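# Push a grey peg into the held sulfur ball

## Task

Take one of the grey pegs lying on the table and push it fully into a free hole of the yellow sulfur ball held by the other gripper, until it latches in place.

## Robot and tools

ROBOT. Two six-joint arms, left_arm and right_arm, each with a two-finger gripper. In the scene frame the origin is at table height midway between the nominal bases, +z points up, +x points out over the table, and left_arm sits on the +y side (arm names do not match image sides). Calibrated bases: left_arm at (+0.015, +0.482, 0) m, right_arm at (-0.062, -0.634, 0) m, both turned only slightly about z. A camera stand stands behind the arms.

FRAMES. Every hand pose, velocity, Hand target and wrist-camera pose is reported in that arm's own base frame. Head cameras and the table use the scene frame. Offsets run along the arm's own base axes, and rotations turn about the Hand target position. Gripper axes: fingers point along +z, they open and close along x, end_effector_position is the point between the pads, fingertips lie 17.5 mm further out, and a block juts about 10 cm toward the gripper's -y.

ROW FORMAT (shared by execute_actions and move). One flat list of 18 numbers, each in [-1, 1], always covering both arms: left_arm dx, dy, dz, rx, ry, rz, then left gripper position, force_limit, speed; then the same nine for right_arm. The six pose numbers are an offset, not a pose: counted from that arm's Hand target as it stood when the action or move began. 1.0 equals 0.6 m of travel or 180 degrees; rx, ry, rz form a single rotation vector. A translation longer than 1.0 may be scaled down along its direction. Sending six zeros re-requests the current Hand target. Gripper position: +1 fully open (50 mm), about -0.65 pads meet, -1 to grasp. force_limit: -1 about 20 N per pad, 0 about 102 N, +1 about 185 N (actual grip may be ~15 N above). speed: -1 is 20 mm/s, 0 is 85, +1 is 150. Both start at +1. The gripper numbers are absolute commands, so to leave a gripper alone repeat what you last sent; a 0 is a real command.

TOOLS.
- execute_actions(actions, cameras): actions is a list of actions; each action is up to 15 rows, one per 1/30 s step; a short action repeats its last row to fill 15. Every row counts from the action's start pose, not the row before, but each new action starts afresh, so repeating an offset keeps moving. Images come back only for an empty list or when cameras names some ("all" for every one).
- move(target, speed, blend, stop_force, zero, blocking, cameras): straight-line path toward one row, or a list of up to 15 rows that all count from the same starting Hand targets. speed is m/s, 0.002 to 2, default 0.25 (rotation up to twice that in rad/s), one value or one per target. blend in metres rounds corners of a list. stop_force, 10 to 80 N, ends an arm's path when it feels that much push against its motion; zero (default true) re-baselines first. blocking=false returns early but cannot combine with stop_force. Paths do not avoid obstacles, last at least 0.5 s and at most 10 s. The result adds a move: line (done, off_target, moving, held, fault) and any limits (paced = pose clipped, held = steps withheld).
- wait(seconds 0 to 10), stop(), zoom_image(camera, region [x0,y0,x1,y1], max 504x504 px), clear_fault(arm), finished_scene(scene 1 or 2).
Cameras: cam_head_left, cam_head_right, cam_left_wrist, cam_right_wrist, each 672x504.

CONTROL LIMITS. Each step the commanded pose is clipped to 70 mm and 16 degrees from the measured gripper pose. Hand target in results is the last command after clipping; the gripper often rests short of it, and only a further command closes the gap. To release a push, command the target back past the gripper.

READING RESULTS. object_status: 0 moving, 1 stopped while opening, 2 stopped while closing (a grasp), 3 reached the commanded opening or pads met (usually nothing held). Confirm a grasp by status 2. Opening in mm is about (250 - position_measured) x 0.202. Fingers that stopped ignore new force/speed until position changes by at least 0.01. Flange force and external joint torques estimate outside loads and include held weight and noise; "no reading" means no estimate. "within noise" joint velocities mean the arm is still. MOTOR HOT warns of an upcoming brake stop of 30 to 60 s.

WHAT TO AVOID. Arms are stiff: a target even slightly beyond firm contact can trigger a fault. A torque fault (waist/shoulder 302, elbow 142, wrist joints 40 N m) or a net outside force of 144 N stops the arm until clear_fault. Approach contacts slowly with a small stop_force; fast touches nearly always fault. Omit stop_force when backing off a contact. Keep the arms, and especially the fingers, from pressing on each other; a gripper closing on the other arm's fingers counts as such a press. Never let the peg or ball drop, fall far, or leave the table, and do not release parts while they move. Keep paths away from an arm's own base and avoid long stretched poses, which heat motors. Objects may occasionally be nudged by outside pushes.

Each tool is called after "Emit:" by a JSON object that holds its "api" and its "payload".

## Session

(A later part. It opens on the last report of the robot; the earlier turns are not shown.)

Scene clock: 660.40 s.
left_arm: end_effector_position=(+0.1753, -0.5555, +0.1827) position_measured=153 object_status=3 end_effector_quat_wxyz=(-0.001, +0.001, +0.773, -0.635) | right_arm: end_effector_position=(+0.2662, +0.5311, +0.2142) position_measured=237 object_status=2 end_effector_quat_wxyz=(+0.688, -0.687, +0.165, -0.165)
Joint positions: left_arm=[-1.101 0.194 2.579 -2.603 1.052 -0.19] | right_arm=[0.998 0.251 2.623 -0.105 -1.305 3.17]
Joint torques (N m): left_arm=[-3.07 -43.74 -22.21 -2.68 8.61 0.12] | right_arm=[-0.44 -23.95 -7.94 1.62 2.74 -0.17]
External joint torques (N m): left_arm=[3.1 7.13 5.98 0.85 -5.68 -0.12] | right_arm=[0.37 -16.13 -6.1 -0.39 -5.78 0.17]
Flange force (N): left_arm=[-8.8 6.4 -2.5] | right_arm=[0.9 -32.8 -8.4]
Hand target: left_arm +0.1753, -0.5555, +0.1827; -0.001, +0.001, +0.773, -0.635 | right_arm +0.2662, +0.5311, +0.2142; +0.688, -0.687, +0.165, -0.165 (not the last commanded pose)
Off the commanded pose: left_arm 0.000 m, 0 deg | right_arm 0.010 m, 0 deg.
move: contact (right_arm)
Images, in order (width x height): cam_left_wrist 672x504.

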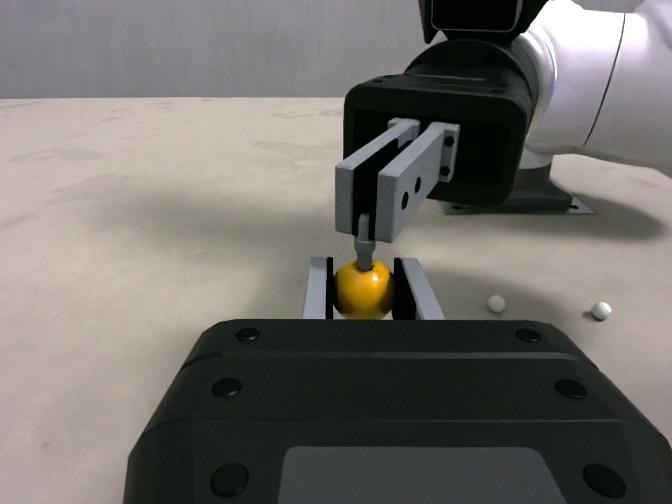

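Emit:
{"api": "move", "payload": {"target": [[0,0,0,0,0,0,-0.192157,1,1,0,0,0.003,0,0,0,-1,0,-0.9],[0,0,0,0,0,0,-0.192157,1,1,-0.0004,0.0007,0.003,0,0,0,-1,0,-0.9]], "speed": 0.01}}

Emit:
{"api": "move", "payload": {"target": [[0,0,0,0,0,0,-0.192157,1,1,0,0,-0.02,0,0,0,-1,0,-0.9]], "speed": 0.004, "stop_force": 10, "cameras": ["cam_left_wrist"]}}

Emit:
{"api": "zoom_image", "payload": {"camera": "cam_left_wrist", "region": [310, 200, 430, 330]}}

Scene clock: 661.70 s.
left_arm: end_effector_position=(+0.1753, -0.5555, +0.1827) position_measured=153 object_status=3 end_effector_quat_wxyz=(-0.001, +0.001, +0.773, -0.635) | right_arm: end_effector_position=(+0.2660, +0.5315, +0.2160) position_measured=237 object_status=2 end_effector_quat_wxyz=(+0.688, -0.687, +0.165, -0.165)
Joint positions: left_arm=[-1.101 0.194 2.579 -2.603 1.052 -0.19] | right_arm=[1 0.245 2.622 -0.104 -1.299 3.17]
Joint torques (N m): left_arm=[-1.59 -34.02 -14.46 -2.16 3.09 0.07] | right_arm=[2.45 -34.88 -15.24 1.55 -2.94 -0.07]
External joint torques (N m): left_arm=[1.54 -2.66 -1.74 0.34 -0.14 -0.07] | right_arm=[-2.49 -5.11 0.9 -0.3 -0.1 0.07]
Flange force (N): left_arm=[-5.5 -8.5 -4.2] | right_arm=[9.4 -15.4 -7.1]
Hand target: left_arm +0.1753, -0.5555, +0.1827; -0.001, +0.001, +0.773, -0.635 | right_arm +0.2659, +0.5316, +0.2160; +0.688, -0.687, +0.165, -0.165
Off the commanded pose: left_arm 0.000 m, 0 deg | right_arm 0.000 m, 0 deg.
move: done

Scene clock: 662.77 s.
left_arm: end_effector_position=(+0.1753, -0.5555, +0.1827) position_measured=153 object_status=3 end_effector_quat_wxyz=(-0.001, +0.001, +0.773, -0.635) | right_arm: end_effector_position=(+0.2659, +0.5316, +0.2143) position_measured=237 object_status=2 end_effector_quat_wxyz=(+0.688, -0.687, +0.165, -0.165)
Joint positions: left_arm=[-1.101 0.194 2.579 -2.603 1.052 -0.19] | right_arm=[1 0.251 2.623 -0.104 -1.305 3.169]
Joint torques (N m): left_arm=[-2.32 -43 -21.42 -2.6 8.02 0.15] | right_arm=[-0.15 -25.16 -8.28 1.58 2.27 -0.19]
External joint torques (N m): left_arm=[2.25 6.38 5.07 0.77 -5.07 -0.15] | right_arm=[0.27 -15.45 -5.77 -0.37 -5.32 0.19]
Flange force (N): left_arm=[-6.8 5.4 -1.1] | right_arm=[1.1 -32.1 -8.0]
Hand target: left_arm +0.1753, -0.5555, +0.1827; -0.001, +0.001, +0.773, -0.635 | right_arm +0.2659, +0.5316, +0.2143; +0.688, -0.687, +0.165, -0.165 (not the last commanded pose)
Off the commanded pose: left_arm 0.000 m, 0 deg | right_arm 0.010 m, 0 deg.
move: contact (right_arm)
Images, in order (width x height): cam_left_wrist 672x504.

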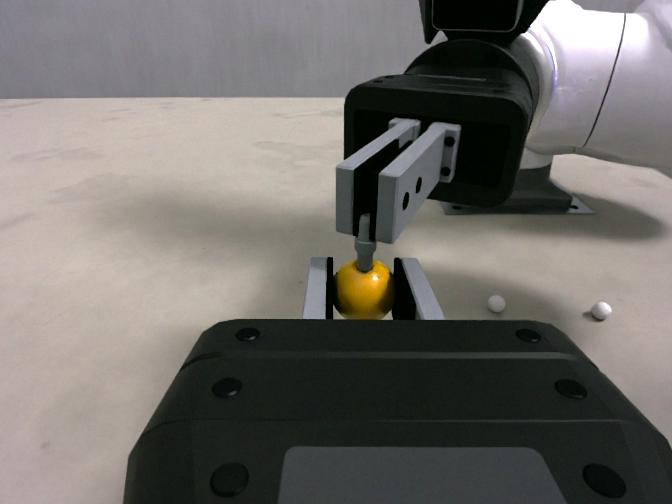

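Scaled by 3.877 from the camera's 672x504 image, which has a finer 960x720 frame.

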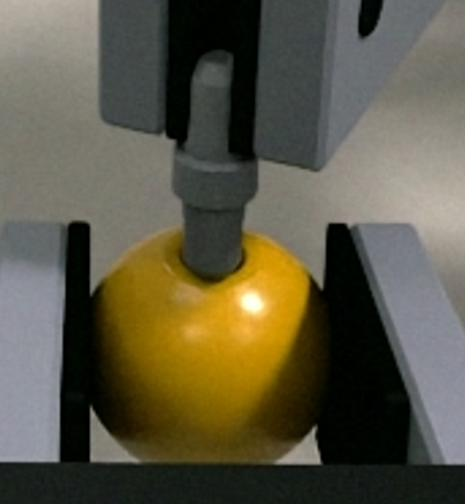

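Emit:
{"api": "move", "payload": {"target": [[0,0,0,0,0,0,-0.192157,1,1,0,0.0005,0,0,0,0,-1,0,-0.9]], "speed": 0.004}}

Emit:
{"api": "move", "payload": {"target": [[0,0,0,0,0,0,-0.192157,1,1,-0.0005,0,0,0,0,0,-1,0,-0.9]], "speed": 0.004}}

Emit:
{"api": "move", "payload": {"target": [[0,0,0,0,0,0,-0.192157,1,1,0.001,0,0,0,0,0,-1,0,-0.9]], "speed": 0.004}}

Emit:
{"api": "move", "payload": {"target": [[0,0,0,0,0,0,-0.192157,1,1,-0.0005,0.0007,0,0,0,0,-1,0,-0.9]], "speed": 0.004}}

Scene clock: 664.27 s.
left_arm: end_effector_position=(+0.1753, -0.5555, +0.1827) position_measured=153 object_status=3 end_effector_quat_wxyz=(-0.001, +0.001, +0.773, -0.635) | right_arm: end_effector_position=(+0.2659, +0.5319, +0.2143) position_measured=237 object_status=2 end_effector_quat_wxyz=(+0.688, -0.687, +0.165, -0.165)
Joint positions: left_arm=[-1.101 0.194 2.579 -2.603 1.052 -0.19] | right_arm=[1 0.251 2.622 -0.103 -1.305 3.169]
Joint torques (N m): left_arm=[-2.23 -42.85 -21.96 -2.87 7.85 0.08] | right_arm=[0.84 -25.86 -8.86 1.18 2.06 -0.07]
External joint torques (N m): left_arm=[2.25 5.99 5.75 1.05 -4.91 -0.08] | right_arm=[-0.94 -14.5 -5.28 0.06 -5.1 0.07]
Flange force (N): left_arm=[-6.8 5.3 -3.0] | right_arm=[3.5 -29.6 -8.1]
Hand target: left_arm +0.1753, -0.5555, +0.1827; -0.001, +0.001, +0.773, -0.635 | right_arm +0.2659, +0.5319, +0.2143; +0.688, -0.687, +0.165, -0.165
Off the commanded pose: left_arm 0.000 m, 0 deg | right_arm 0.000 m, 0 deg.
move: done

Scene clock: 664.97 s.
left_arm: end_effector_position=(+0.1753, -0.5555, +0.1827) position_measured=153 object_status=3 end_effector_quat_wxyz=(-0.001, +0.001, +0.773, -0.635) | right_arm: end_effector_position=(+0.2657, +0.5319, +0.2143) position_measured=237 object_status=2 end_effector_quat_wxyz=(+0.688, -0.687, +0.165, -0.165)
Joint positions: left_arm=[-1.101 0.194 2.579 -2.603 1.052 -0.19] | right_arm=[1.001 0.251 2.622 -0.102 -1.305 3.169]
Joint torques (N m): left_arm=[-1.29 -43.5 -23.36 -3.36 8.32 0.1] | right_arm=[1.32 -24.51 -7.94 0.74 2.46 -0.06]
External joint torques (N m): left_arm=[1.28 6.98 7.18 1.54 -5.38 -0.1] | right_arm=[-1.22 -16.2 -6.13 0.47 -5.51 0.06]
Flange force (N): left_arm=[-4.8 6.9 -2.9] | right_arm=[3.1 -33.8 -8.4]
Hand target: left_arm +0.1753, -0.5555, +0.1827; -0.001, +0.001, +0.773, -0.635 | right_arm +0.2656, +0.5319, +0.2143; +0.688, -0.687, +0.165, -0.165
Off the commanded pose: left_arm 0.000 m, 0 deg | right_arm 0.000 m, 0 deg.
move: done

Scene clock: 665.67 s.
left_arm: end_effector_position=(+0.1753, -0.5555, +0.1827) position_measured=153 object_status=3 end_effector_quat_wxyz=(-0.001, +0.001, +0.773, -0.635) | right_arm: end_effector_position=(+0.2662, +0.5319, +0.2144) position_measured=237 object_status=2 end_effector_quat_wxyz=(+0.688, -0.687, +0.165, -0.165)
Joint positions: left_arm=[-1.101 0.194 2.579 -2.603 1.052 -0.19] | right_arm=[1 0.251 2.622 -0.104 -1.305 3.169]
Joint torques (N m): left_arm=[-3.33 -41.51 -20.34 -2.12 7.37 0.14] | right_arm=[-1.37 -26.45 -10.29 1.85 1.43 -0.18]
External joint torques (N m): left_arm=[3.35 4.9 4.13 0.29 -4.44 -0.14] | right_arm=[1.32 -13.94 -3.76 -0.62 -4.46 0.19]
Flange force (N): left_arm=[-8.5 3.3 -2.9] | right_arm=[-1.5 -29.7 -9.2]
Hand target: left_arm +0.1753, -0.5555, +0.1827; -0.001, +0.001, +0.773, -0.635 | right_arm +0.2662, +0.5319, +0.2143; +0.688, -0.687, +0.165, -0.165
Off the commanded pose: left_arm 0.000 m, 0 deg | right_arm 0.000 m, 0 deg.
move: done

Scene clock: 666.37 s.
left_arm: end_effector_position=(+0.1753, -0.5555, +0.1827) position_measured=153 object_status=3 end_effector_quat_wxyz=(-0.001, +0.001, +0.773, -0.635) | right_arm: end_effector_position=(+0.2660, +0.5323, +0.2143) position_measured=237 object_status=2 end_effector_quat_wxyz=(+0.688, -0.687, +0.165, -0.165)
Joint positions: left_arm=[-1.101 0.194 2.579 -2.603 1.052 -0.19] | right_arm=[1.001 0.252 2.622 -0.102 -1.305 3.169]
Joint torques (N m): left_arm=[-2.31 -42.9 -23.1 -2.98 7.99 0.1] | right_arm=[1.28 -25.25 -9.63 0.83 2.01 -0.03]
External joint torques (N m): left_arm=[2.34 6.14 6.94 1.16 -5.05 -0.1] | right_arm=[-1.23 -15.15 -4.54 0.39 -5.05 0.03]
Flange force (N): left_arm=[-6.3 6.0 -4.7] | right_arm=[3.3 -31.5 -9.9]
Hand target: left_arm +0.1753, -0.5555, +0.1827; -0.001, +0.001, +0.773, -0.635 | right_arm +0.2659, +0.5323, +0.2143; +0.688, -0.687, +0.165, -0.165
Off the commanded pose: left_arm 0.000 m, 0 deg | right_arm 0.000 m, 0 deg.
move: done

Emit:
{"api": "move", "payload": {"target": [[0,0,0,0,0,0,-0.192157,1,1,0,0.0007,0,0,0,0,-1,0,-0.9]], "speed": 0.004, "cameras": ["cam_left_wrist"]}}

Emit:
{"api": "zoom_image", "payload": {"camera": "cam_left_wrist", "region": [330, 210, 400, 300]}}

Scene clock: 667.53 s.
left_arm: end_effector_position=(+0.1753, -0.5555, +0.1827) position_measured=153 object_status=3 end_effector_quat_wxyz=(-0.001, +0.001, +0.773, -0.635) | right_arm: end_effector_position=(+0.2659, +0.5327, +0.2143) position_measured=237 object_status=2 end_effector_quat_wxyz=(+0.688, -0.687, +0.165, -0.165)
Joint positions: left_arm=[-1.101 0.194 2.579 -2.603 1.052 -0.19] | right_arm=[1.002 0.252 2.621 -0.102 -1.304 3.169]
Joint torques (N m): left_arm=[-2.23 -42.7 -23.71 -3.19 7.96 0.16] | right_arm=[2.39 -25.57 -10.01 0.5 2.02 -0.05]
External joint torques (N m): left_arm=[2.2 6.11 7.44 1.36 -5.02 -0.16] | right_arm=[-2.31 -15.07 -4.17 0.72 -5.06 0.05]
Flange force (N): left_arm=[-6.2 6.1 -5.6] | right_arm=[5.8 -31.0 -10.8]
Hand target: left_arm +0.1753, -0.5555, +0.1827; -0.001, +0.001, +0.773, -0.635 | right_arm +0.2659, +0.5327, +0.2143; +0.688, -0.687, +0.165, -0.165
Off the commanded pose: left_arm 0.000 m, 0 deg | right_arm 0.000 m, 0 deg.
move: done
Images, in order (width x height): cam_left_wrist 672x504.

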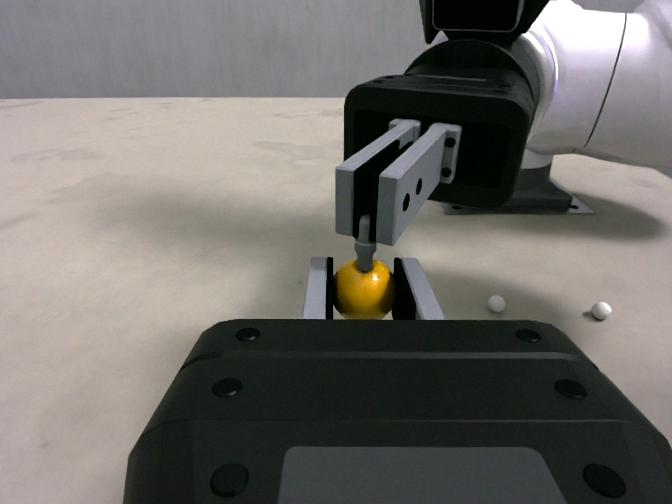

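Scaled by 5.600 from the camera's 672x504 image, which has a finer 960x720 frame.

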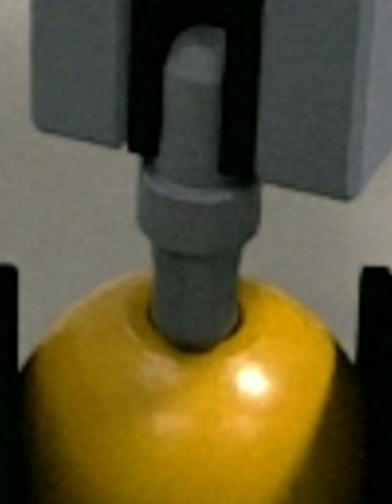

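Emit:
{"api": "move", "payload": {"target": [[0,0,0,0,0,0,-0.192157,1,1,0.0005,-0.0018,0.0015,0,0,0,-1,0,-0.9]], "speed": 0.004}}

Emit:
{"api": "move", "payload": {"target": [[0,0,0,0,0,0,-0.192157,1,1,0,0,-0.01,0,0,0,-1,0,-0.9]], "speed": 0.003, "stop_force": 20, "cameras": ["cam_left_wrist"]}}

Emit:
{"api": "zoom_image", "payload": {"camera": "cam_left_wrist", "region": [330, 210, 400, 300]}}

Scene clock: 668.97 s.
left_arm: end_effector_position=(+0.1753, -0.5555, +0.1827) position_measured=153 object_status=3 end_effector_quat_wxyz=(-0.001, +0.001, +0.773, -0.635) | right_arm: end_effector_position=(+0.2662, +0.5317, +0.2152) position_measured=237 object_status=2 end_effector_quat_wxyz=(+0.688, -0.687, +0.165, -0.165)
Joint positions: left_arm=[-1.101 0.194 2.579 -2.603 1.052 -0.19] | right_arm=[0.999 0.248 2.622 -0.105 -1.302 3.17]
Joint torques (N m): left_arm=[-2.09 -33.99 -14.47 -2.14 3.1 0.12] | right_arm=[0.69 -35.31 -15.27 1.54 -2.93 -0.13]
External joint torques (N m): left_arm=[2.16 -2.77 -1.77 0.31 -0.16 -0.12] | right_arm=[-0.92 -4.61 0.98 -0.28 -0.1 0.13]
Flange force (N): left_arm=[-7.1 -8.8 -5.2] | right_arm=[4.2 -13.8 -6.2]
Hand target: left_arm +0.1753, -0.5555, +0.1827; -0.001, +0.001, +0.773, -0.635 | right_arm +0.2662, +0.5317, +0.2152; +0.688, -0.687, +0.165, -0.165
Off the commanded pose: left_arm 0.000 m, 0 deg | right_arm 0.000 m, 0 deg.
move: done

Scene clock: 670.13 s.
left_arm: end_effector_position=(+0.1753, -0.5555, +0.1827) position_measured=153 object_status=3 end_effector_quat_wxyz=(-0.001, +0.001, +0.773, -0.635) | right_arm: end_effector_position=(+0.2662, +0.5317, +0.2137) position_measured=237 object_status=2 end_effector_quat_wxyz=(+0.688, -0.687, +0.165, -0.165)
Joint positions: left_arm=[-1.101 0.194 2.579 -2.603 1.052 -0.19] | right_arm=[0.999 0.254 2.623 -0.105 -1.308 3.169]
Joint torques (N m): left_arm=[-2.71 -49.73 -27.04 -3.07 11.82 0.18] | right_arm=[-0.9 -17.66 -3.27 1.51 6.15 -0.14]
External joint torques (N m): left_arm=[2.7 13.1 10.76 1.23 -8.88 -0.18] | right_arm=[1.02 -22.96 -10.72 -0.32 -9.19 0.14]
Flange force (N): left_arm=[-7.4 15.7 0.2] | right_arm=[-1.2 -44.0 -8.9]
Hand target: left_arm +0.1753, -0.5555, +0.1827; -0.001, +0.001, +0.773, -0.635 | right_arm +0.2662, +0.5317, +0.2137; +0.688, -0.687, +0.165, -0.165 (not the last commanded pose)
Off the commanded pose: left_arm 0.000 m, 0 deg | right_arm 0.004 m, 0 deg.
move: contact (right_arm)
camera_calibration:
cam_left_wrist: T_world_to_cam=[[-0.999927, 0.000567848, 0.0120487, 0.183412], [-0.0100667, 0.511003, -0.85952, 0.46044], [-0.00664502, -0.859579, -0.51096, -0.251104], [0, 0, 0, 1]] pos_world=[0.186365, -0.451234, 0.265243]
Images, in order (width x height): cam_left_wrist 672x504.

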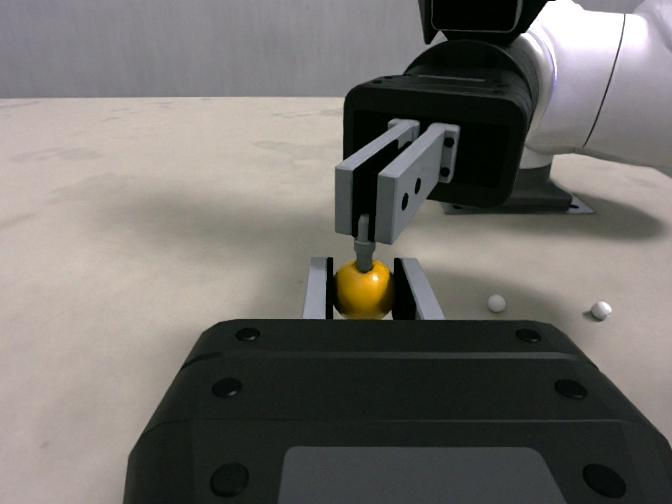

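Scaled by 5.600 from the camera's 672x504 image, which has a finer 960x720 frame.

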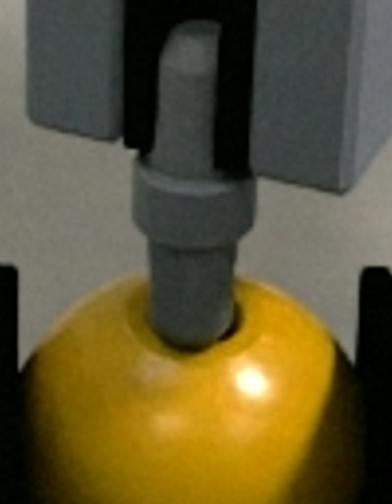

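Emit:
{"api": "move", "payload": {"target": [[0,0,0,0,0,0,-0.192157,1,1,0,0,0.0035,0,0,0,-1,0,-0.9],[0,0,0,0,0,0,-0.192157,1,1,-0.0018,0.004,0.005,-0.0255,-0.0095,0,-1,0,-0.9]], "speed": 0.02}}

Emit:
{"api": "move", "payload": {"target": [[0,0,0,0,0,0,-0.192157,1,1,0.0003,-0.0008,-0.01,0,0,0,-1,0,-0.9]], "speed": 0.003, "stop_force": 12, "cameras": ["cam_left_wrist"]}}

Emit:
{"api": "zoom_image", "payload": {"camera": "cam_left_wrist", "region": [330, 210, 400, 300]}}

Scene clock: 674.03 s.
left_arm: end_effector_position=(+0.1753, -0.5555, +0.1827) position_measured=153 object_status=3 end_effector_quat_wxyz=(-0.001, +0.001, +0.773, -0.635) | right_arm: end_effector_position=(+0.2652, +0.5341, +0.2167) position_measured=237 object_status=2 end_effector_quat_wxyz=(+0.662, -0.712, +0.148, -0.182)
Joint positions: left_arm=[-1.101 0.194 2.579 -2.603 1.052 -0.19] | right_arm=[1.008 0.195 2.611 -0.097 -1.18 3.111]
Joint torques (N m): left_arm=[-1.71 -34.16 -14.26 -2.15 3.03 0.13] | right_arm=[0.62 -32.37 -17.86 1.73 -3.07 -0.2]
External joint torques (N m): left_arm=[1.61 -2.37 -2.03 0.32 -0.09 -0.13] | right_arm=[-0.74 -4.9 0.84 -0.2 0.03 0.21]
Flange force (N): left_arm=[-6.1 -7.9 -3.5] | right_arm=[4.4 -13.9 -7.7]
Hand target: left_arm +0.1753, -0.5555, +0.1827; -0.001, +0.001, +0.773, -0.635 | right_arm +0.2652, +0.5341, +0.2167; +0.662, -0.712, +0.148, -0.182
Off the commanded pose: left_arm 0.000 m, 0 deg | right_arm 0.000 m, 0 deg.
move: done

Scene clock: 675.20 s.
left_arm: end_effector_position=(+0.1753, -0.5555, +0.1827) position_measured=153 object_status=3 end_effector_quat_wxyz=(-0.001, +0.001, +0.773, -0.635) | right_arm: end_effector_position=(+0.2652, +0.5340, +0.2151) position_measured=237 object_status=2 end_effector_quat_wxyz=(+0.663, -0.711, +0.148, -0.182)
Joint positions: left_arm=[-1.101 0.194 2.579 -2.603 1.052 -0.19] | right_arm=[1.008 0.2 2.612 -0.098 -1.186 3.11]
Joint torques (N m): left_arm=[-2.15 -43.72 -20.93 -2.71 8.08 0.08] | right_arm=[-0.52 -22.44 -9.42 2.01 2.42 -0.18]
External joint torques (N m): left_arm=[2.22 6.95 4.69 0.88 -5.14 -0.08] | right_arm=[0.51 -15.19 -7.26 -0.53 -5.45 0.18]
Flange force (N): left_arm=[-7.7 6.4 0.1] | right_arm=[3.0 -29.9 -8.7]
Hand target: left_arm +0.1753, -0.5555, +0.1827; -0.001, +0.001, +0.773, -0.635 | right_arm +0.2652, +0.5340, +0.2151; +0.663, -0.711, +0.148, -0.182 (not the last commanded pose)
Off the commanded pose: left_arm 0.000 m, 0 deg | right_arm 0.004 m, 0 deg.
move: contact (right_arm)
camera_calibration:
cam_left_wrist: T_world_to_cam=[[-0.999927, 0.000567848, 0.0120487, 0.183412], [-0.0100667, 0.511003, -0.85952, 0.46044], [-0.00664502, -0.859579, -0.51096, -0.251104], [0, 0, 0, 1]] pos_world=[0.186365, -0.451234, 0.265243]
Images, in order (width x height): cam_left_wrist 672x504.

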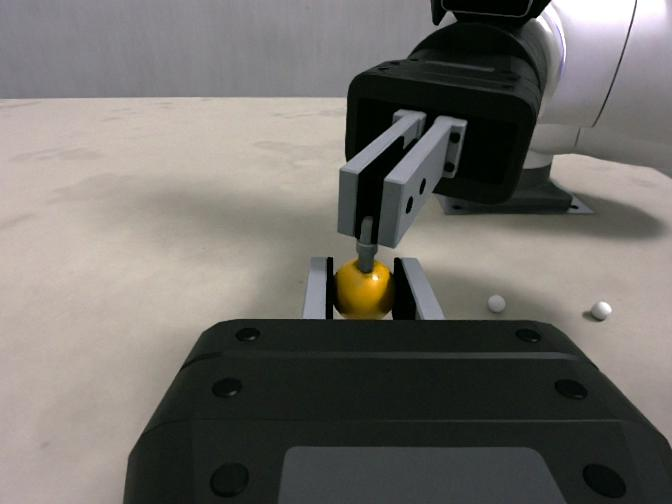

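Scaled by 5.600 from the camera's 672x504 image, which has a finer 960x720 frame.

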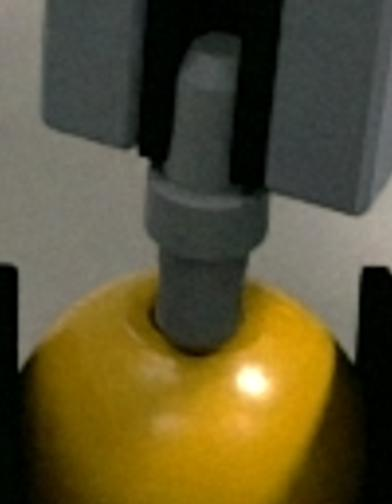

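Emit:
{"api": "move", "payload": {"target": [[0,0,0,0,0,0,-0.192157,1,1,0.0004,0,0,0,0,0,-1,0,-0.9]], "speed": 0.004}}

Emit:
{"api": "move", "payload": {"target": [[0,0,0,0,0,0,-0.192157,1,1,0,0.0006,0,0,0,0,-1,0,-0.9]], "speed": 0.004}}

Emit:
{"api": "move", "payload": {"target": [[0,0,0,0,0,0,-0.192157,1,1,0.0003,0.0006,0,0,0,0,-1,0,-0.9]], "speed": 0.004}}

Emit:
{"api": "move", "payload": {"target": [[0,0,0,0,0,0,-0.192157,1,1,0,0.0008,0,0,0,0,-1,0,-0.9]], "speed": 0.004, "cameras": ["cam_left_wrist"]}}

Emit:
{"api": "zoom_image", "payload": {"camera": "cam_left_wrist", "region": [330, 210, 400, 300]}}

Scene clock: 676.53 s.
left_arm: end_effector_position=(+0.1753, -0.5555, +0.1827) position_measured=153 object_status=3 end_effector_quat_wxyz=(-0.001, +0.001, +0.773, -0.635) | right_arm: end_effector_position=(+0.2655, +0.5340, +0.2151) position_measured=237 object_status=2 end_effector_quat_wxyz=(+0.663, -0.711, +0.148, -0.182)
Joint positions: left_arm=[-1.101 0.194 2.579 -2.603 1.052 -0.19] | right_arm=[1.007 0.2 2.611 -0.098 -1.186 3.111]
Joint torques (N m): left_arm=[-2.67 -44.2 -20.86 -2.34 8.49 0.14] | right_arm=[-1.73 -21.55 -9.25 2.37 2.83 -0.19]
External joint torques (N m): left_arm=[2.71 7.51 4.63 0.5 -5.56 -0.14] | right_arm=[1.77 -16.19 -7.46 -0.89 -5.87 0.19]
Flange force (N): left_arm=[-8.2 6.9 0.9] | right_arm=[0.3 -31.7 -9.5]
Hand target: left_arm +0.1753, -0.5555, +0.1827; -0.001, +0.001, +0.773, -0.635 | right_arm +0.2655, +0.5340, +0.2151; +0.663, -0.711, +0.148, -0.182
Off the commanded pose: left_arm 0.000 m, 0 deg | right_arm 0.000 m, 0 deg.
move: done

Scene clock: 677.23 s.
left_arm: end_effector_position=(+0.1753, -0.5555, +0.1827) position_measured=153 object_status=3 end_effector_quat_wxyz=(-0.001, +0.001, +0.773, -0.635) | right_arm: end_effector_position=(+0.2655, +0.5344, +0.2151) position_measured=237 object_status=2 end_effector_quat_wxyz=(+0.663, -0.711, +0.148, -0.182)
Joint positions: left_arm=[-1.101 0.194 2.579 -2.603 1.052 -0.19] | right_arm=[1.008 0.2 2.611 -0.098 -1.186 3.111]
Joint torques (N m): left_arm=[-2.56 -43.5 -21.81 -2.6 8.34 0.1] | right_arm=[-0.56 -21.83 -10.2 1.95 2.45 -0.14]
External joint torques (N m): left_arm=[2.56 6.83 5.52 0.77 -5.39 -0.1] | right_arm=[0.66 -16.16 -6.56 -0.47 -5.5 0.15]
Flange force (N): left_arm=[-7.4 6.1 -1.4] | right_arm=[2.4 -32.1 -11.0]
Hand target: left_arm +0.1753, -0.5555, +0.1827; -0.001, +0.001, +0.773, -0.635 | right_arm +0.2655, +0.5344, +0.2151; +0.663, -0.711, +0.148, -0.182
Off the commanded pose: left_arm 0.000 m, 0 deg | right_arm 0.000 m, 0 deg.
move: done

Scene clock: 677.93 s.
left_arm: end_effector_position=(+0.1753, -0.5555, +0.1827) position_measured=153 object_status=3 end_effector_quat_wxyz=(-0.001, +0.001, +0.773, -0.635) | right_arm: end_effector_position=(+0.2657, +0.5347, +0.2151) position_measured=237 object_status=2 end_effector_quat_wxyz=(+0.663, -0.711, +0.148, -0.182)
Joint positions: left_arm=[-1.101 0.194 2.579 -2.603 1.052 -0.19] | right_arm=[1.008 0.201 2.61 -0.097 -1.185 3.11]
Joint torques (N m): left_arm=[-3.55 -43 -21.86 -2.28 8.28 0.16] | right_arm=[-0.55 -22.42 -11.34 2.03 2.31 -0.18]
External joint torques (N m): left_arm=[3.61 6.2 5.57 0.45 -5.33 -0.16] | right_arm=[0.6 -15.83 -5.54 -0.52 -5.38 0.18]
Flange force (N): left_arm=[-8.9 5.1 -3.4] | right_arm=[2.8 -31.0 -12.4]
Hand target: left_arm +0.1753, -0.5555, +0.1827; -0.001, +0.001, +0.773, -0.635 | right_arm +0.2657, +0.5347, +0.2151; +0.663, -0.711, +0.148, -0.182
Off the commanded pose: left_arm 0.000 m, 0 deg | right_arm 0.000 m, 0 deg.
move: done

Scene clock: 678.63 s.
left_arm: end_effector_position=(+0.1753, -0.5555, +0.1827) position_measured=153 object_status=3 end_effector_quat_wxyz=(-0.001, +0.001, +0.773, -0.635) | right_arm: end_effector_position=(+0.2657, +0.5352, +0.2151) position_measured=237 object_status=2 end_effector_quat_wxyz=(+0.663, -0.711, +0.148, -0.182)
Joint positions: left_arm=[-1.101 0.194 2.579 -2.603 1.052 -0.19] | right_arm=[1.009 0.201 2.609 -0.097 -1.185 3.11]
Joint torques (N m): left_arm=[-3.08 -42.69 -22.08 -2.55 7.92 0.07] | right_arm=[0.54 -23.09 -12.09 1.6 1.87 -0.08]
External joint torques (N m): left_arm=[3.05 6.08 5.64 0.7 -4.97 -0.07] | right_arm=[-0.58 -14.68 -4.71 -0.11 -4.91 0.09]
Flange force (N): left_arm=[-8.0 5.7 -3.3] | right_arm=[4.9 -28.5 -12.4]
Hand target: left_arm +0.1753, -0.5555, +0.1827; -0.001, +0.001, +0.773, -0.635 | right_arm +0.2657, +0.5352, +0.2151; +0.663, -0.711, +0.148, -0.182
Off the commanded pose: left_arm 0.000 m, 0 deg | right_arm 0.000 m, 0 deg.
move: done
Images, in order (width x height): cam_left_wrist 672x504.

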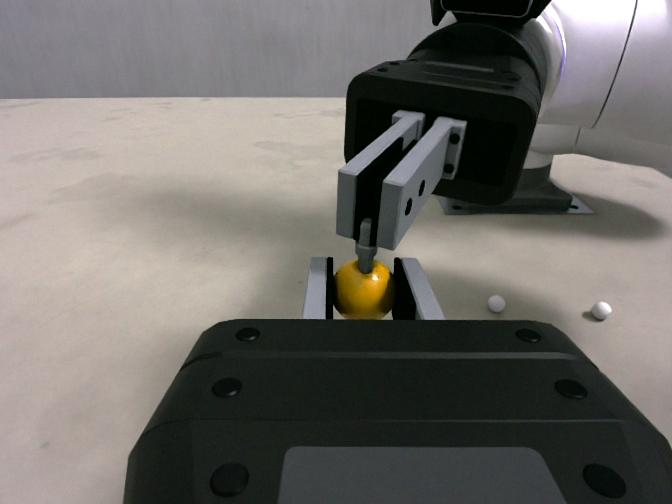

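Scaled by 5.600 from the camera's 672x504 image, which has a finer 960x720 frame.

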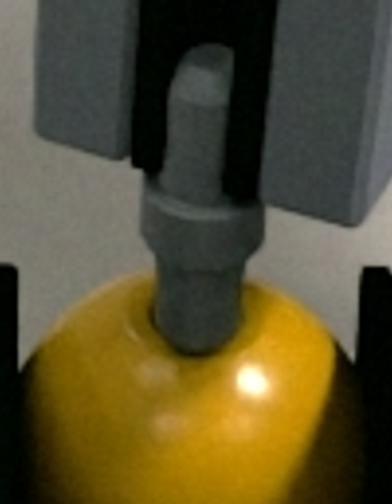

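Emit:
{"api": "move", "payload": {"target": [[0,0,0,0,0,0,-0.192157,1,1,-0.0002,-0.0017,0,0,0,0,-1,0,-0.9]], "speed": 0.004}}

Emit:
{"api": "move", "payload": {"target": [[0,0,0,0,0,0,-0.192157,1,1,0.0003,-0.0008,-0.01,0,0,0,-1,0,-0.9]], "speed": 0.003, "stop_force": 30, "cameras": ["cam_left_wrist"]}}

Emit:
{"api": "zoom_image", "payload": {"camera": "cam_left_wrist", "region": [330, 210, 400, 300]}}

Scene clock: 680.10 s.
left_arm: end_effector_position=(+0.1753, -0.5555, +0.1827) position_measured=153 object_status=3 end_effector_quat_wxyz=(-0.001, +0.001, +0.773, -0.635) | right_arm: end_effector_position=(+0.2655, +0.5342, +0.2151) position_measured=237 object_status=2 end_effector_quat_wxyz=(+0.663, -0.711, +0.148, -0.182)
Joint positions: left_arm=[-1.101 0.194 2.579 -2.603 1.052 -0.19] | right_arm=[1.007 0.2 2.611 -0.098 -1.186 3.111]
Joint torques (N m): left_arm=[-2.47 -43.99 -20.6 -2.39 8.34 0.1] | right_arm=[-1.29 -22 -9.41 2.33 2.6 -0.26]
External joint torques (N m): left_arm=[2.5 7.27 4.38 0.57 -5.4 -0.1] | right_arm=[1.17 -15.83 -7.44 -0.82 -5.65 0.26]
Flange force (N): left_arm=[-7.9 6.5 1.1] | right_arm=[2.1 -31.3 -9.2]
Hand target: left_arm +0.1753, -0.5555, +0.1827; -0.001, +0.001, +0.773, -0.635 | right_arm +0.2655, +0.5342, +0.2151; +0.663, -0.711, +0.148, -0.182
Off the commanded pose: left_arm 0.000 m, 0 deg | right_arm 0.000 m, 0 deg.
move: done

Scene clock: 681.53 s.
left_arm: end_effector_position=(+0.1753, -0.5554, +0.1826) position_measured=153 object_status=3 end_effector_quat_wxyz=(-0.001, +0.001, +0.773, -0.634) | right_arm: end_effector_position=(+0.2656, +0.5340, +0.2127) position_measured=237 object_status=2 end_effector_quat_wxyz=(+0.663, -0.711, +0.148, -0.182)
Joint positions: left_arm=[-1.101 0.194 2.579 -2.603 1.052 -0.19] | right_arm=[1.007 0.208 2.612 -0.098 -1.195 3.11]
Joint torques (N m): left_arm=[-4.02 -63.06 -34.32 -3.28 18.65 0.13] | right_arm=[-3.6 -1.09 6.75 2.87 13.45 -0.27]
External joint torques (N m): left_arm=[3.93 26.3 18.17 1.47 -15.7 -0.13] | right_arm=[3.83 -37.4 -23.05 -1.45 -16.5 0.28]
Flange force (N): left_arm=[-10.9 35.8 8.5] | right_arm=[-1.1 -66.4 -12.8]
Hand target: left_arm +0.1753, -0.5555, +0.1827; -0.001, +0.001, +0.773, -0.635 | right_arm +0.2656, +0.5340, +0.2127; +0.663, -0.711, +0.148, -0.182 (not the last commanded pose)
Off the commanded pose: left_arm 0.000 m, 0 deg | right_arm 0.004 m, 0 deg.
move: contact (right_arm)
camera_calibration:
cam_left_wrist: T_world_to_cam=[[-0.999927, 0.000651746, 0.0121003, 0.183437], [-0.0100672, 0.511121, -0.85945, 0.460389], [-0.00674487, -0.859508, -0.511077, -0.251073], [0, 0, 0, 1]] pos_world=[0.186365, -0.451234, 0.265143]
Images, in order (width x height): cam_left_wrist 672x504.

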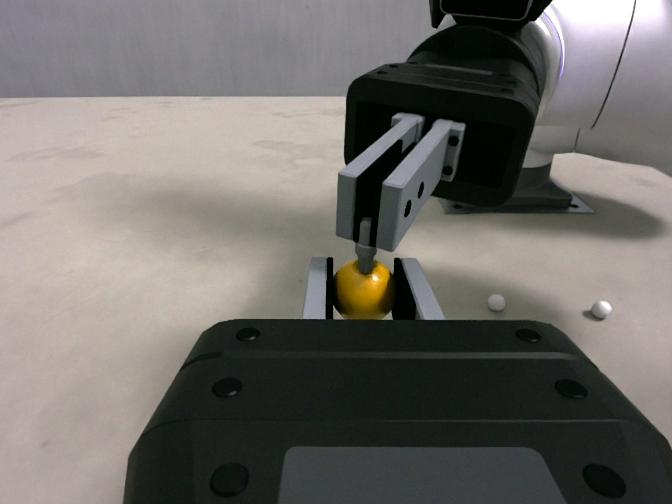

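Scaled by 5.600 from the camera's 672x504 image, which has a finer 960x720 frame.

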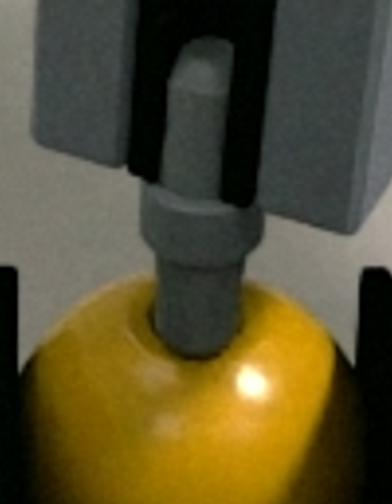

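Emit:
{"api": "move", "payload": {"target": [[0,0,0,0,0,0,-0.192157,1,1,-0.0003,0.0008,0.0065,0,0,0,-1,0,-0.9],[0,0,0,0,0,0,-0.192157,1,1,0.0004,0.0016,0.0065,0,0,0,-1,0,-0.9]], "speed": 0.01}}

Emit:
{"api": "move", "payload": {"target": [[0,0,0,0,0,0,-0.192157,1,1,0.0003,-0.0008,-0.01,0,0,0,-1,0,-0.9]], "speed": 0.003, "stop_force": 12, "cameras": ["cam_left_wrist"]}}

Emit:
{"api": "zoom_image", "payload": {"camera": "cam_left_wrist", "region": [330, 210, 400, 300]}}

Scene clock: 683.37 s.
left_arm: end_effector_position=(+0.1753, -0.5555, +0.1828) position_measured=153 object_status=3 end_effector_quat_wxyz=(-0.001, +0.001, +0.773, -0.635) | right_arm: end_effector_position=(+0.2658, +0.5350, +0.2167) position_measured=237 object_status=2 end_effector_quat_wxyz=(+0.663, -0.711, +0.148, -0.182)
Joint positions: left_arm=[-1.101 0.194 2.579 -2.603 1.052 -0.19] | right_arm=[1.008 0.197 2.609 -0.098 -1.181 3.111]
Joint torques (N m): left_arm=[-1.74 -34.35 -14.35 -2.16 3.13 0.07] | right_arm=[0.74 -32.27 -18.49 1.72 -2.89 -0.11]
External joint torques (N m): left_arm=[1.72 -2.28 -1.93 0.34 -0.18 -0.07] | right_arm=[-0.92 -5.29 1.41 -0.17 -0.15 0.12]
Flange force (N): left_arm=[-6.4 -7.7 -3.6] | right_arm=[4.8 -14.0 -9.3]
Hand target: left_arm +0.1753, -0.5555, +0.1827; -0.001, +0.001, +0.773, -0.635 | right_arm +0.2659, +0.5350, +0.2166; +0.663, -0.711, +0.148, -0.182
Off the commanded pose: left_arm 0.000 m, 0 deg | right_arm 0.000 m, 0 deg.
move: done

Scene clock: 684.87 s.
left_arm: end_effector_position=(+0.1753, -0.5554, +0.1826) position_measured=153 object_status=3 end_effector_quat_wxyz=(-0.001, +0.001, +0.773, -0.634) | right_arm: end_effector_position=(+0.2660, +0.5348, +0.2140) position_measured=237 object_status=2 end_effector_quat_wxyz=(+0.663, -0.711, +0.148, -0.182)
Joint positions: left_arm=[-1.101 0.194 2.579 -2.603 1.052 -0.19] | right_arm=[1.007 0.205 2.61 -0.098 -1.19 3.11]
Joint torques (N m): left_arm=[-2.31 -44.11 -20.5 -2.51 8.25 0.1] | right_arm=[-1.49 -22.56 -8.41 2.26 2.63 -0.14]
External joint torques (N m): left_arm=[2.28 7.56 4.34 0.69 -5.31 -0.1] | right_arm=[1.47 -15.63 -8.17 -0.78 -5.67 0.15]
Flange force (N): left_arm=[-7.9 7.3 1.7] | right_arm=[0.8 -31.1 -7.4]
Hand target: left_arm +0.1753, -0.5555, +0.1827; -0.001, +0.001, +0.773, -0.635 | right_arm +0.2660, +0.5348, +0.2140; +0.663, -0.711, +0.148, -0.182 (not the last commanded pose)
Off the commanded pose: left_arm 0.000 m, 0 deg | right_arm 0.003 m, 0 deg.
move: contact (right_arm)
camera_calibration:
cam_left_wrist: T_world_to_cam=[[-0.999927, 0.000650708, 0.0121008, 0.183437], [-0.0100676, 0.511195, -0.859406, 0.46041], [-0.00674508, -0.859464, -0.511151, -0.251034], [0, 0, 0, 1]] pos_world=[0.186365, -0.451234, 0.265143]
Images, in order (width x height): cam_left_wrist 672x504.

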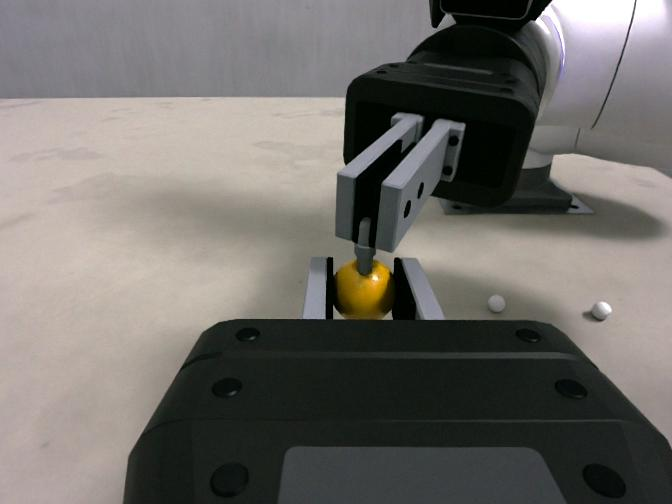

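Scaled by 5.600 from the camera's 672x504 image, which has a finer 960x720 frame.

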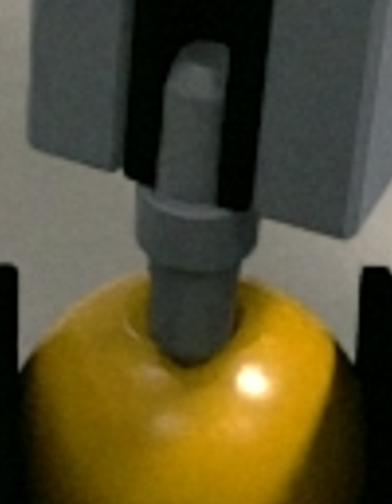

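Emit:
{"api": "move", "payload": {"target": [[0,0,0,0,0,0,-0.192157,1,1,0,0,0.004,0,0,0,-1,0,-0.9],[0,0,0,0,0,0,-0.192157,1,1,-0.0002,-0.0007,0.004,0,0,0,-1,0,-0.9]], "speed": 0.01}}

Emit:
{"api": "move", "payload": {"target": [[0,0,0,0,0,0,-0.192157,1,1,0,0,-0.0036,0,0,0,-1,0,-0.9],[0,0,0,0,0,0,-0.192157,1,1,0.0008,0,-0.0037,0,0,0,-1,0,-0.9],[0,0,0,0,0,0,-0.192157,1,1,0.0006,0.0006,-0.0038,0,0,0,-1,0,-0.9],[0,0,0,0,0,0,-0.192157,1,1,0,0.0008,-0.0038,0,0,0,-1,0,-0.9],[0,0,0,0,0,0,-0.192157,1,1,-0.0006,0.0006,-0.0039,0,0,0,-1,0,-0.9],[0,0,0,0,0,0,-0.192157,1,1,-0.0008,0,-0.0040,0,0,0,-1,0,-0.9],[0,0,0,0,0,0,-0.192157,1,1,-0.0006,-0.0006,-0.0041,0,0,0,-1,0,-0.9],[0,0,0,0,0,0,-0.192157,1,1,0,-0.0008,-0.0042,0,0,0,-1,0,-0.9],[0,0,0,0,0,0,-0.192157,1,1,0.0006,-0.0006,-0.0043,0,0,0,-1,0,-0.9],[0,0,0,0,0,0,-0.192157,1,1,0,0,-0.0044,0,0,0,-1,0,-0.9]], "speed": 0.003, "blend": 0.0003}}

Scene clock: 686.73 s.
left_arm: end_effector_position=(+0.1753, -0.5555, +0.1828) position_measured=153 object_status=3 end_effector_quat_wxyz=(-0.001, +0.001, +0.773, -0.635) | right_arm: end_effector_position=(+0.2659, +0.5345, +0.2165) position_measured=237 object_status=2 end_effector_quat_wxyz=(+0.663, -0.711, +0.148, -0.182)
Joint positions: left_arm=[-1.101 0.194 2.579 -2.603 1.052 -0.19] | right_arm=[1.007 0.197 2.61 -0.099 -1.182 3.111]
Joint torques (N m): left_arm=[-1.72 -34.56 -14.27 -2.15 3.07 0.1] | right_arm=[0.52 -32 -17.98 1.8 -2.92 -0.11]
External joint torques (N m): left_arm=[1.82 -2.15 -2.1 0.3 -0.12 -0.1] | right_arm=[-0.3 -6 0.96 -0.29 -0.14 0.12]
Flange force (N): left_arm=[-6.8 -7.4 -3.3] | right_arm=[3.4 -16.5 -9.2]
Hand target: left_arm +0.1753, -0.5555, +0.1827; -0.001, +0.001, +0.773, -0.635 | right_arm +0.2658, +0.5344, +0.2164; +0.663, -0.711, +0.148, -0.182
Off the commanded pose: left_arm 0.000 m, 0 deg | right_arm 0.000 m, 0 deg.
move: done

Scene clock: 688.90 s.
left_arm: end_effector_position=(+0.1753, -0.5555, +0.1827) position_measured=153 object_status=3 end_effector_quat_wxyz=(-0.001, +0.001, +0.773, -0.635) | right_arm: end_effector_position=(+0.2659, +0.5344, +0.2138) position_measured=237 object_status=2 end_effector_quat_wxyz=(+0.663, -0.711, +0.148, -0.182)
Joint positions: left_arm=[-1.101 0.194 2.579 -2.603 1.052 -0.19] | right_arm=[1.007 0.205 2.611 -0.099 -1.191 3.111]
Joint torques (N m): left_arm=[-2.58 -48.59 -24.14 -2.77 10.91 0.11] | right_arm=[-2.19 -16.8 -4.91 2.42 5.43 -0.23]
External joint torques (N m): left_arm=[2.59 11.98 7.94 0.94 -7.98 -0.1] | right_arm=[2.27 -21.29 -11.65 -0.96 -8.48 0.23]
Flange force (N): left_arm=[-8.3 13.6 2.9] | right_arm=[-0.3 -40.1 -9.5]
Hand target: left_arm +0.1753, -0.5555, +0.1827; -0.001, +0.001, +0.773, -0.635 | right_arm +0.2658, +0.5344, +0.2138; +0.663, -0.711, +0.148, -0.182
Off the commanded pose: left_arm 0.000 m, 0 deg | right_arm 0.000 m, 0 deg.
move: done; blend cut to 0.0002 m at target 1, 0.0002 m at target 2, 0.0002 m at target 3, 0.0002 m at target 4, 0.0002 m at target 5, 0.0002 m at target 6, 0.0002 m at target 7, 0.0002 m at target 8, 0.0002 m at target 9

Emit:
{"api": "execute_actions", "payload": {"actions": [[[0,0,0,0,0,0,-0.192157,1,1,0,0,0.0005,0,0,0,-1,0,-0.9]]], "cameras": ["cam_left_wrist","cam_right_wrist"]}}

Emit:
{"api": "zoom_image", "payload": {"camera": "cam_left_wrist", "region": [345, 240, 385, 280]}}

Scene clock: 689.93 s.
left_arm: end_effector_position=(+0.1753, -0.5555, +0.1827) position_measured=153 object_status=3 end_effector_quat_wxyz=(-0.001, +0.001, +0.773, -0.635) | right_arm: end_effector_position=(+0.2658, +0.5344, +0.2141) position_measured=237 object_status=2 end_effector_quat_wxyz=(+0.663, -0.711, +0.148, -0.182)
Joint positions: left_arm=[-1.101 0.194 2.579 -2.603 1.052 -0.19] | right_arm=[1.007 0.204 2.611 -0.099 -1.19 3.11]
Joint torques (N m): left_arm=[-2.89 -44.25 -21.05 -2.51 8.48 0.2] | right_arm=[-1.25 -21.82 -8.72 2.21 2.74 -0.16]
External joint torques (N m): left_arm=[2.97 7.42 4.65 0.66 -5.53 -0.2] | right_arm=[1.28 -16.15 -7.86 -0.74 -5.78 0.17]
Flange force (N): left_arm=[-9.5 6.6 0.1] | right_arm=[1.4 -32.1 -8.7]
Hand target: left_arm +0.1753, -0.5555, +0.1827; -0.001, +0.001, +0.773, -0.635 | right_arm +0.2658, +0.5344, +0.2141; +0.663, -0.711, +0.148, -0.182
Off the commanded pose: left_arm 0.000 m, 0 deg | right_arm 0.000 m, 0 deg.
camera_calibration:
cam_right_wrist: T_world_to_cam=[[0.886368, -0.455914, 0.08059, 0.00132586], [-0.106879, -0.370858, -0.922519, 0.446622], [0.450477, 0.809078, -0.377444, -0.343493], [0, 0, 0, 1]] pos_world=[0.201295, 0.444151, 0.282261]
Images, in order (width x height): cam_left_wrist 672x504, cam_right_wrist 672x504.

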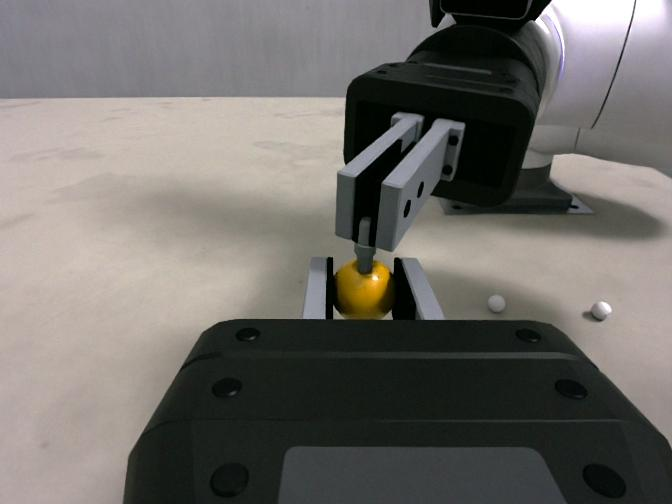

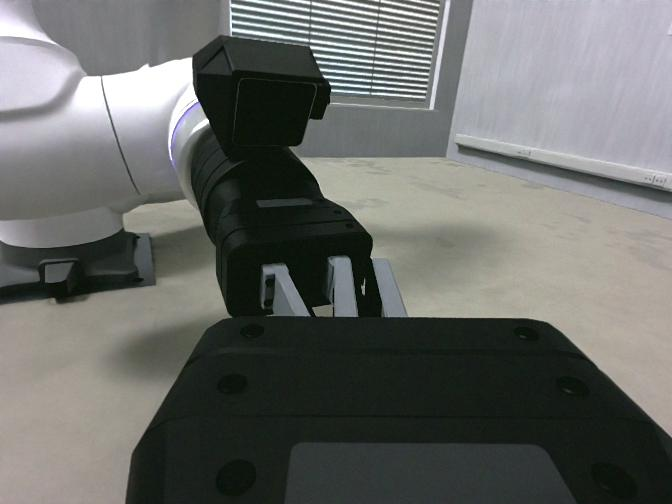

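Scaled by 12.600 from the camera's 672x504 image, which has a finer 960x720 frame.

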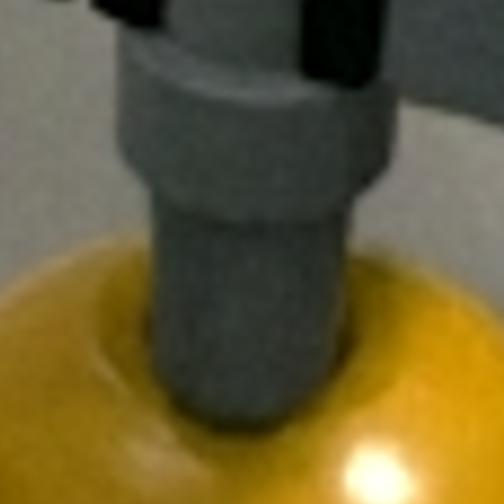

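Emit:
{"api": "move", "payload": {"target": [[0,0,0,0,0,0,-0.192157,1,1,-0.0005,0.0013,0.017,0,0,0,-1,0,-0.9]], "speed": 0.03, "cameras": ["cam_left_wrist"]}}

Emit:
{"api": "zoom_image", "payload": {"camera": "cam_left_wrist", "region": [330, 210, 400, 300]}}

Scene clock: 691.93 s.
left_arm: end_effector_position=(+0.1753, -0.5555, +0.1827) position_measured=153 object_status=3 end_effector_quat_wxyz=(-0.001, +0.001, +0.773, -0.635) | right_arm: end_effector_position=(+0.2655, +0.5352, +0.2243) position_measured=237 object_status=2 end_effector_quat_wxyz=(+0.663, -0.711, +0.148, -0.182)
Joint positions: left_arm=[-1.101 0.194 2.579 -2.603 1.052 -0.19] | right_arm=[1.009 0.174 2.605 -0.098 -1.155 3.113]
Joint torques (N m): left_arm=[-1.49 -33.89 -14.42 -2.17 3.08 0.09] | right_arm=[0.2 -31.28 -19.03 1.86 -2.86 -0.2]
External joint torques (N m): left_arm=[1.47 -2.72 -1.8 0.35 -0.13 -0.09] | right_arm=[-0.31 -4.79 1.04 -0.23 -0.17 0.2]
Flange force (N): left_arm=[-5.3 -8.8 -4.1] | right_arm=[3.1 -12.5 -8.2]
Hand target: left_arm +0.1753, -0.5555, +0.1827; -0.001, +0.001, +0.773, -0.635 | right_arm +0.2655, +0.5352, +0.2243; +0.663, -0.711, +0.148, -0.182
Off the commanded pose: left_arm 0.000 m, 0 deg | right_arm 0.000 m, 0 deg.
move: done
Images, in order (width x height): cam_left_wrist 672x504.

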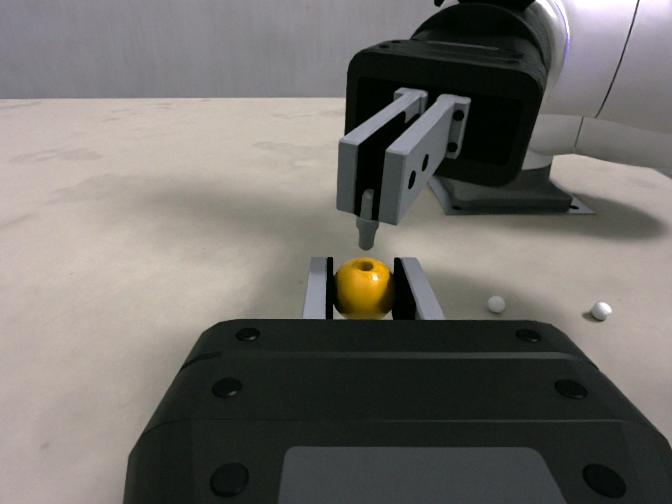

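Scaled by 5.600 from the camera's 672x504 image, which has a finer 960x720 frame.

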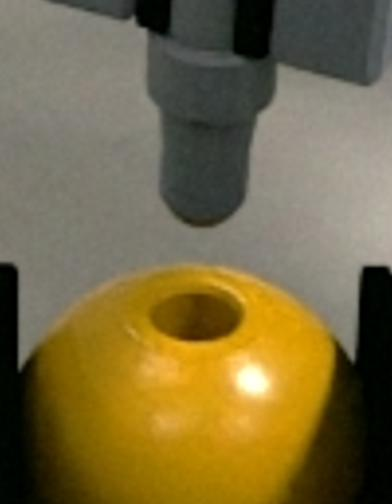

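Emit:
{"api": "move", "payload": {"target": [[0,0,0,0,0,0,-0.192157,1,1,-0.001,-0.0015,0,0,0,0,-1,0,-0.9],[0,0,0,0,0,0,-0.192157,1,1,-0.0007,-0.0024,-0.012,0,0,0,-1,0,-0.9]], "speed": 0.02}}

Emit:
{"api": "move", "payload": {"target": [[0,0,0,0,0,0,-0.192157,1,1,0.0005,-0.0012,-0.015,0,0,0,-1,0,-0.9]], "speed": 0.003, "stop_force": 10, "cameras": ["cam_left_wrist"]}}

Emit:
{"api": "zoom_image", "payload": {"camera": "cam_left_wrist", "region": [330, 210, 400, 300]}}

Scene clock: 695.67 s.
left_arm: end_effector_position=(+0.1753, -0.5555, +0.1827) position_measured=153 object_status=3 end_effector_quat_wxyz=(-0.001, +0.001, +0.773, -0.635) | right_arm: end_effector_position=(+0.2651, +0.5337, +0.2171) position_measured=237 object_status=2 end_effector_quat_wxyz=(+0.663, -0.711, +0.148, -0.182)
Joint positions: left_arm=[-1.101 0.194 2.579 -2.603 1.052 -0.19] | right_arm=[1.008 0.194 2.611 -0.098 -1.18 3.111]
Joint torques (N m): left_arm=[-2.1 -34.2 -14.34 -2.12 3.08 0.09] | right_arm=[0.46 -32.19 -17.82 1.65 -2.88 -0.12]
External joint torques (N m): left_arm=[2.17 -2.53 -1.88 0.3 -0.14 -0.09] | right_arm=[-0.43 -5.24 0.78 -0.13 -0.16 0.12]
Flange force (N): left_arm=[-7.3 -8.1 -4.7] | right_arm=[3.1 -14.3 -8.0]
Hand target: left_arm +0.1753, -0.5555, +0.1827; -0.001, +0.001, +0.773, -0.635 | right_arm +0.2651, +0.5337, +0.2171; +0.663, -0.711, +0.148, -0.182
Off the commanded pose: left_arm 0.000 m, 0 deg | right_arm 0.000 m, 0 deg.
move: done

Scene clock: 697.30 s.
left_arm: end_effector_position=(+0.1753, -0.5554, +0.1826) position_measured=153 object_status=3 end_effector_quat_wxyz=(-0.001, +0.001, +0.773, -0.634) | right_arm: end_effector_position=(+0.2652, +0.5335, +0.2141) position_measured=237 object_status=2 end_effector_quat_wxyz=(+0.663, -0.711, +0.148, -0.182)
Joint positions: left_arm=[-1.101 0.194 2.579 -2.603 1.052 -0.19] | right_arm=[1.007 0.203 2.613 -0.098 -1.191 3.11]
Joint torques (N m): left_arm=[-2.68 -44.4 -20.5 -2.39 8.39 0.1] | right_arm=[-1.51 -22.15 -9.11 2.34 2.67 -0.2]
External joint torques (N m): left_arm=[2.69 7.62 4.25 0.56 -5.44 -0.09] | right_arm=[1.29 -15.51 -7.44 -0.84 -5.7 0.2]
Flange force (N): left_arm=[-8.7 7.2 1.6] | right_arm=[1.6 -30.3 -8.7]
Hand target: left_arm +0.1753, -0.5555, +0.1827; -0.001, +0.001, +0.773, -0.635 | right_arm +0.2652, +0.5335, +0.2141; +0.663, -0.711, +0.148, -0.182 (not the last commanded pose)
Off the commanded pose: left_arm 0.000 m, 0 deg | right_arm 0.006 m, 0 deg.
move: contact (right_arm)
camera_calibration:
cam_left_wrist: T_world_to_cam=[[-0.999927, 0.000566071, 0.0120487, 0.183411], [-0.0100667, 0.511121, -0.85945, 0.460474], [-0.00664487, -0.859509, -0.511078, -0.251041], [0, 0, 0, 1]] pos_world=[0.186365, -0.451234, 0.265243]
Images, in order (width x height): cam_left_wrist 672x504.

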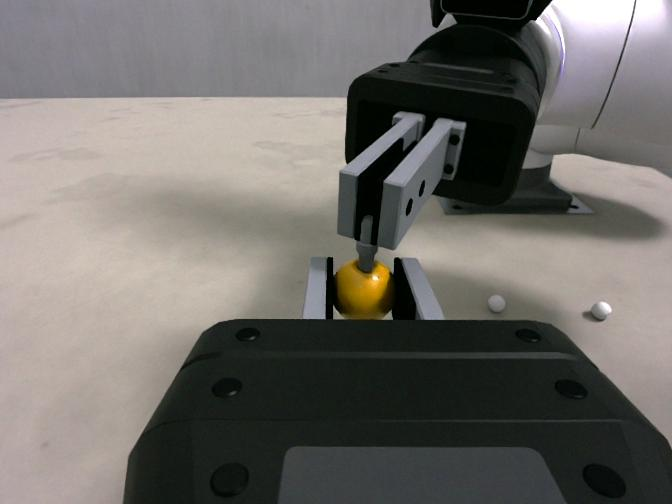

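Scaled by 5.600 from the camera's 672x504 image, which has a finer 960x720 frame.

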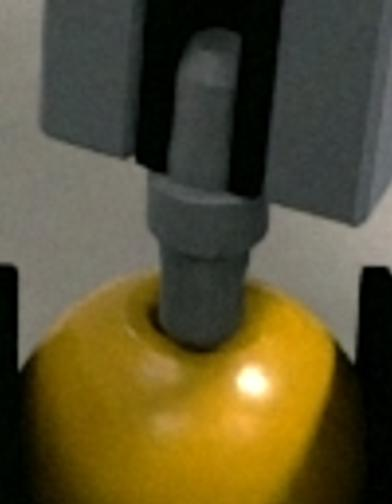

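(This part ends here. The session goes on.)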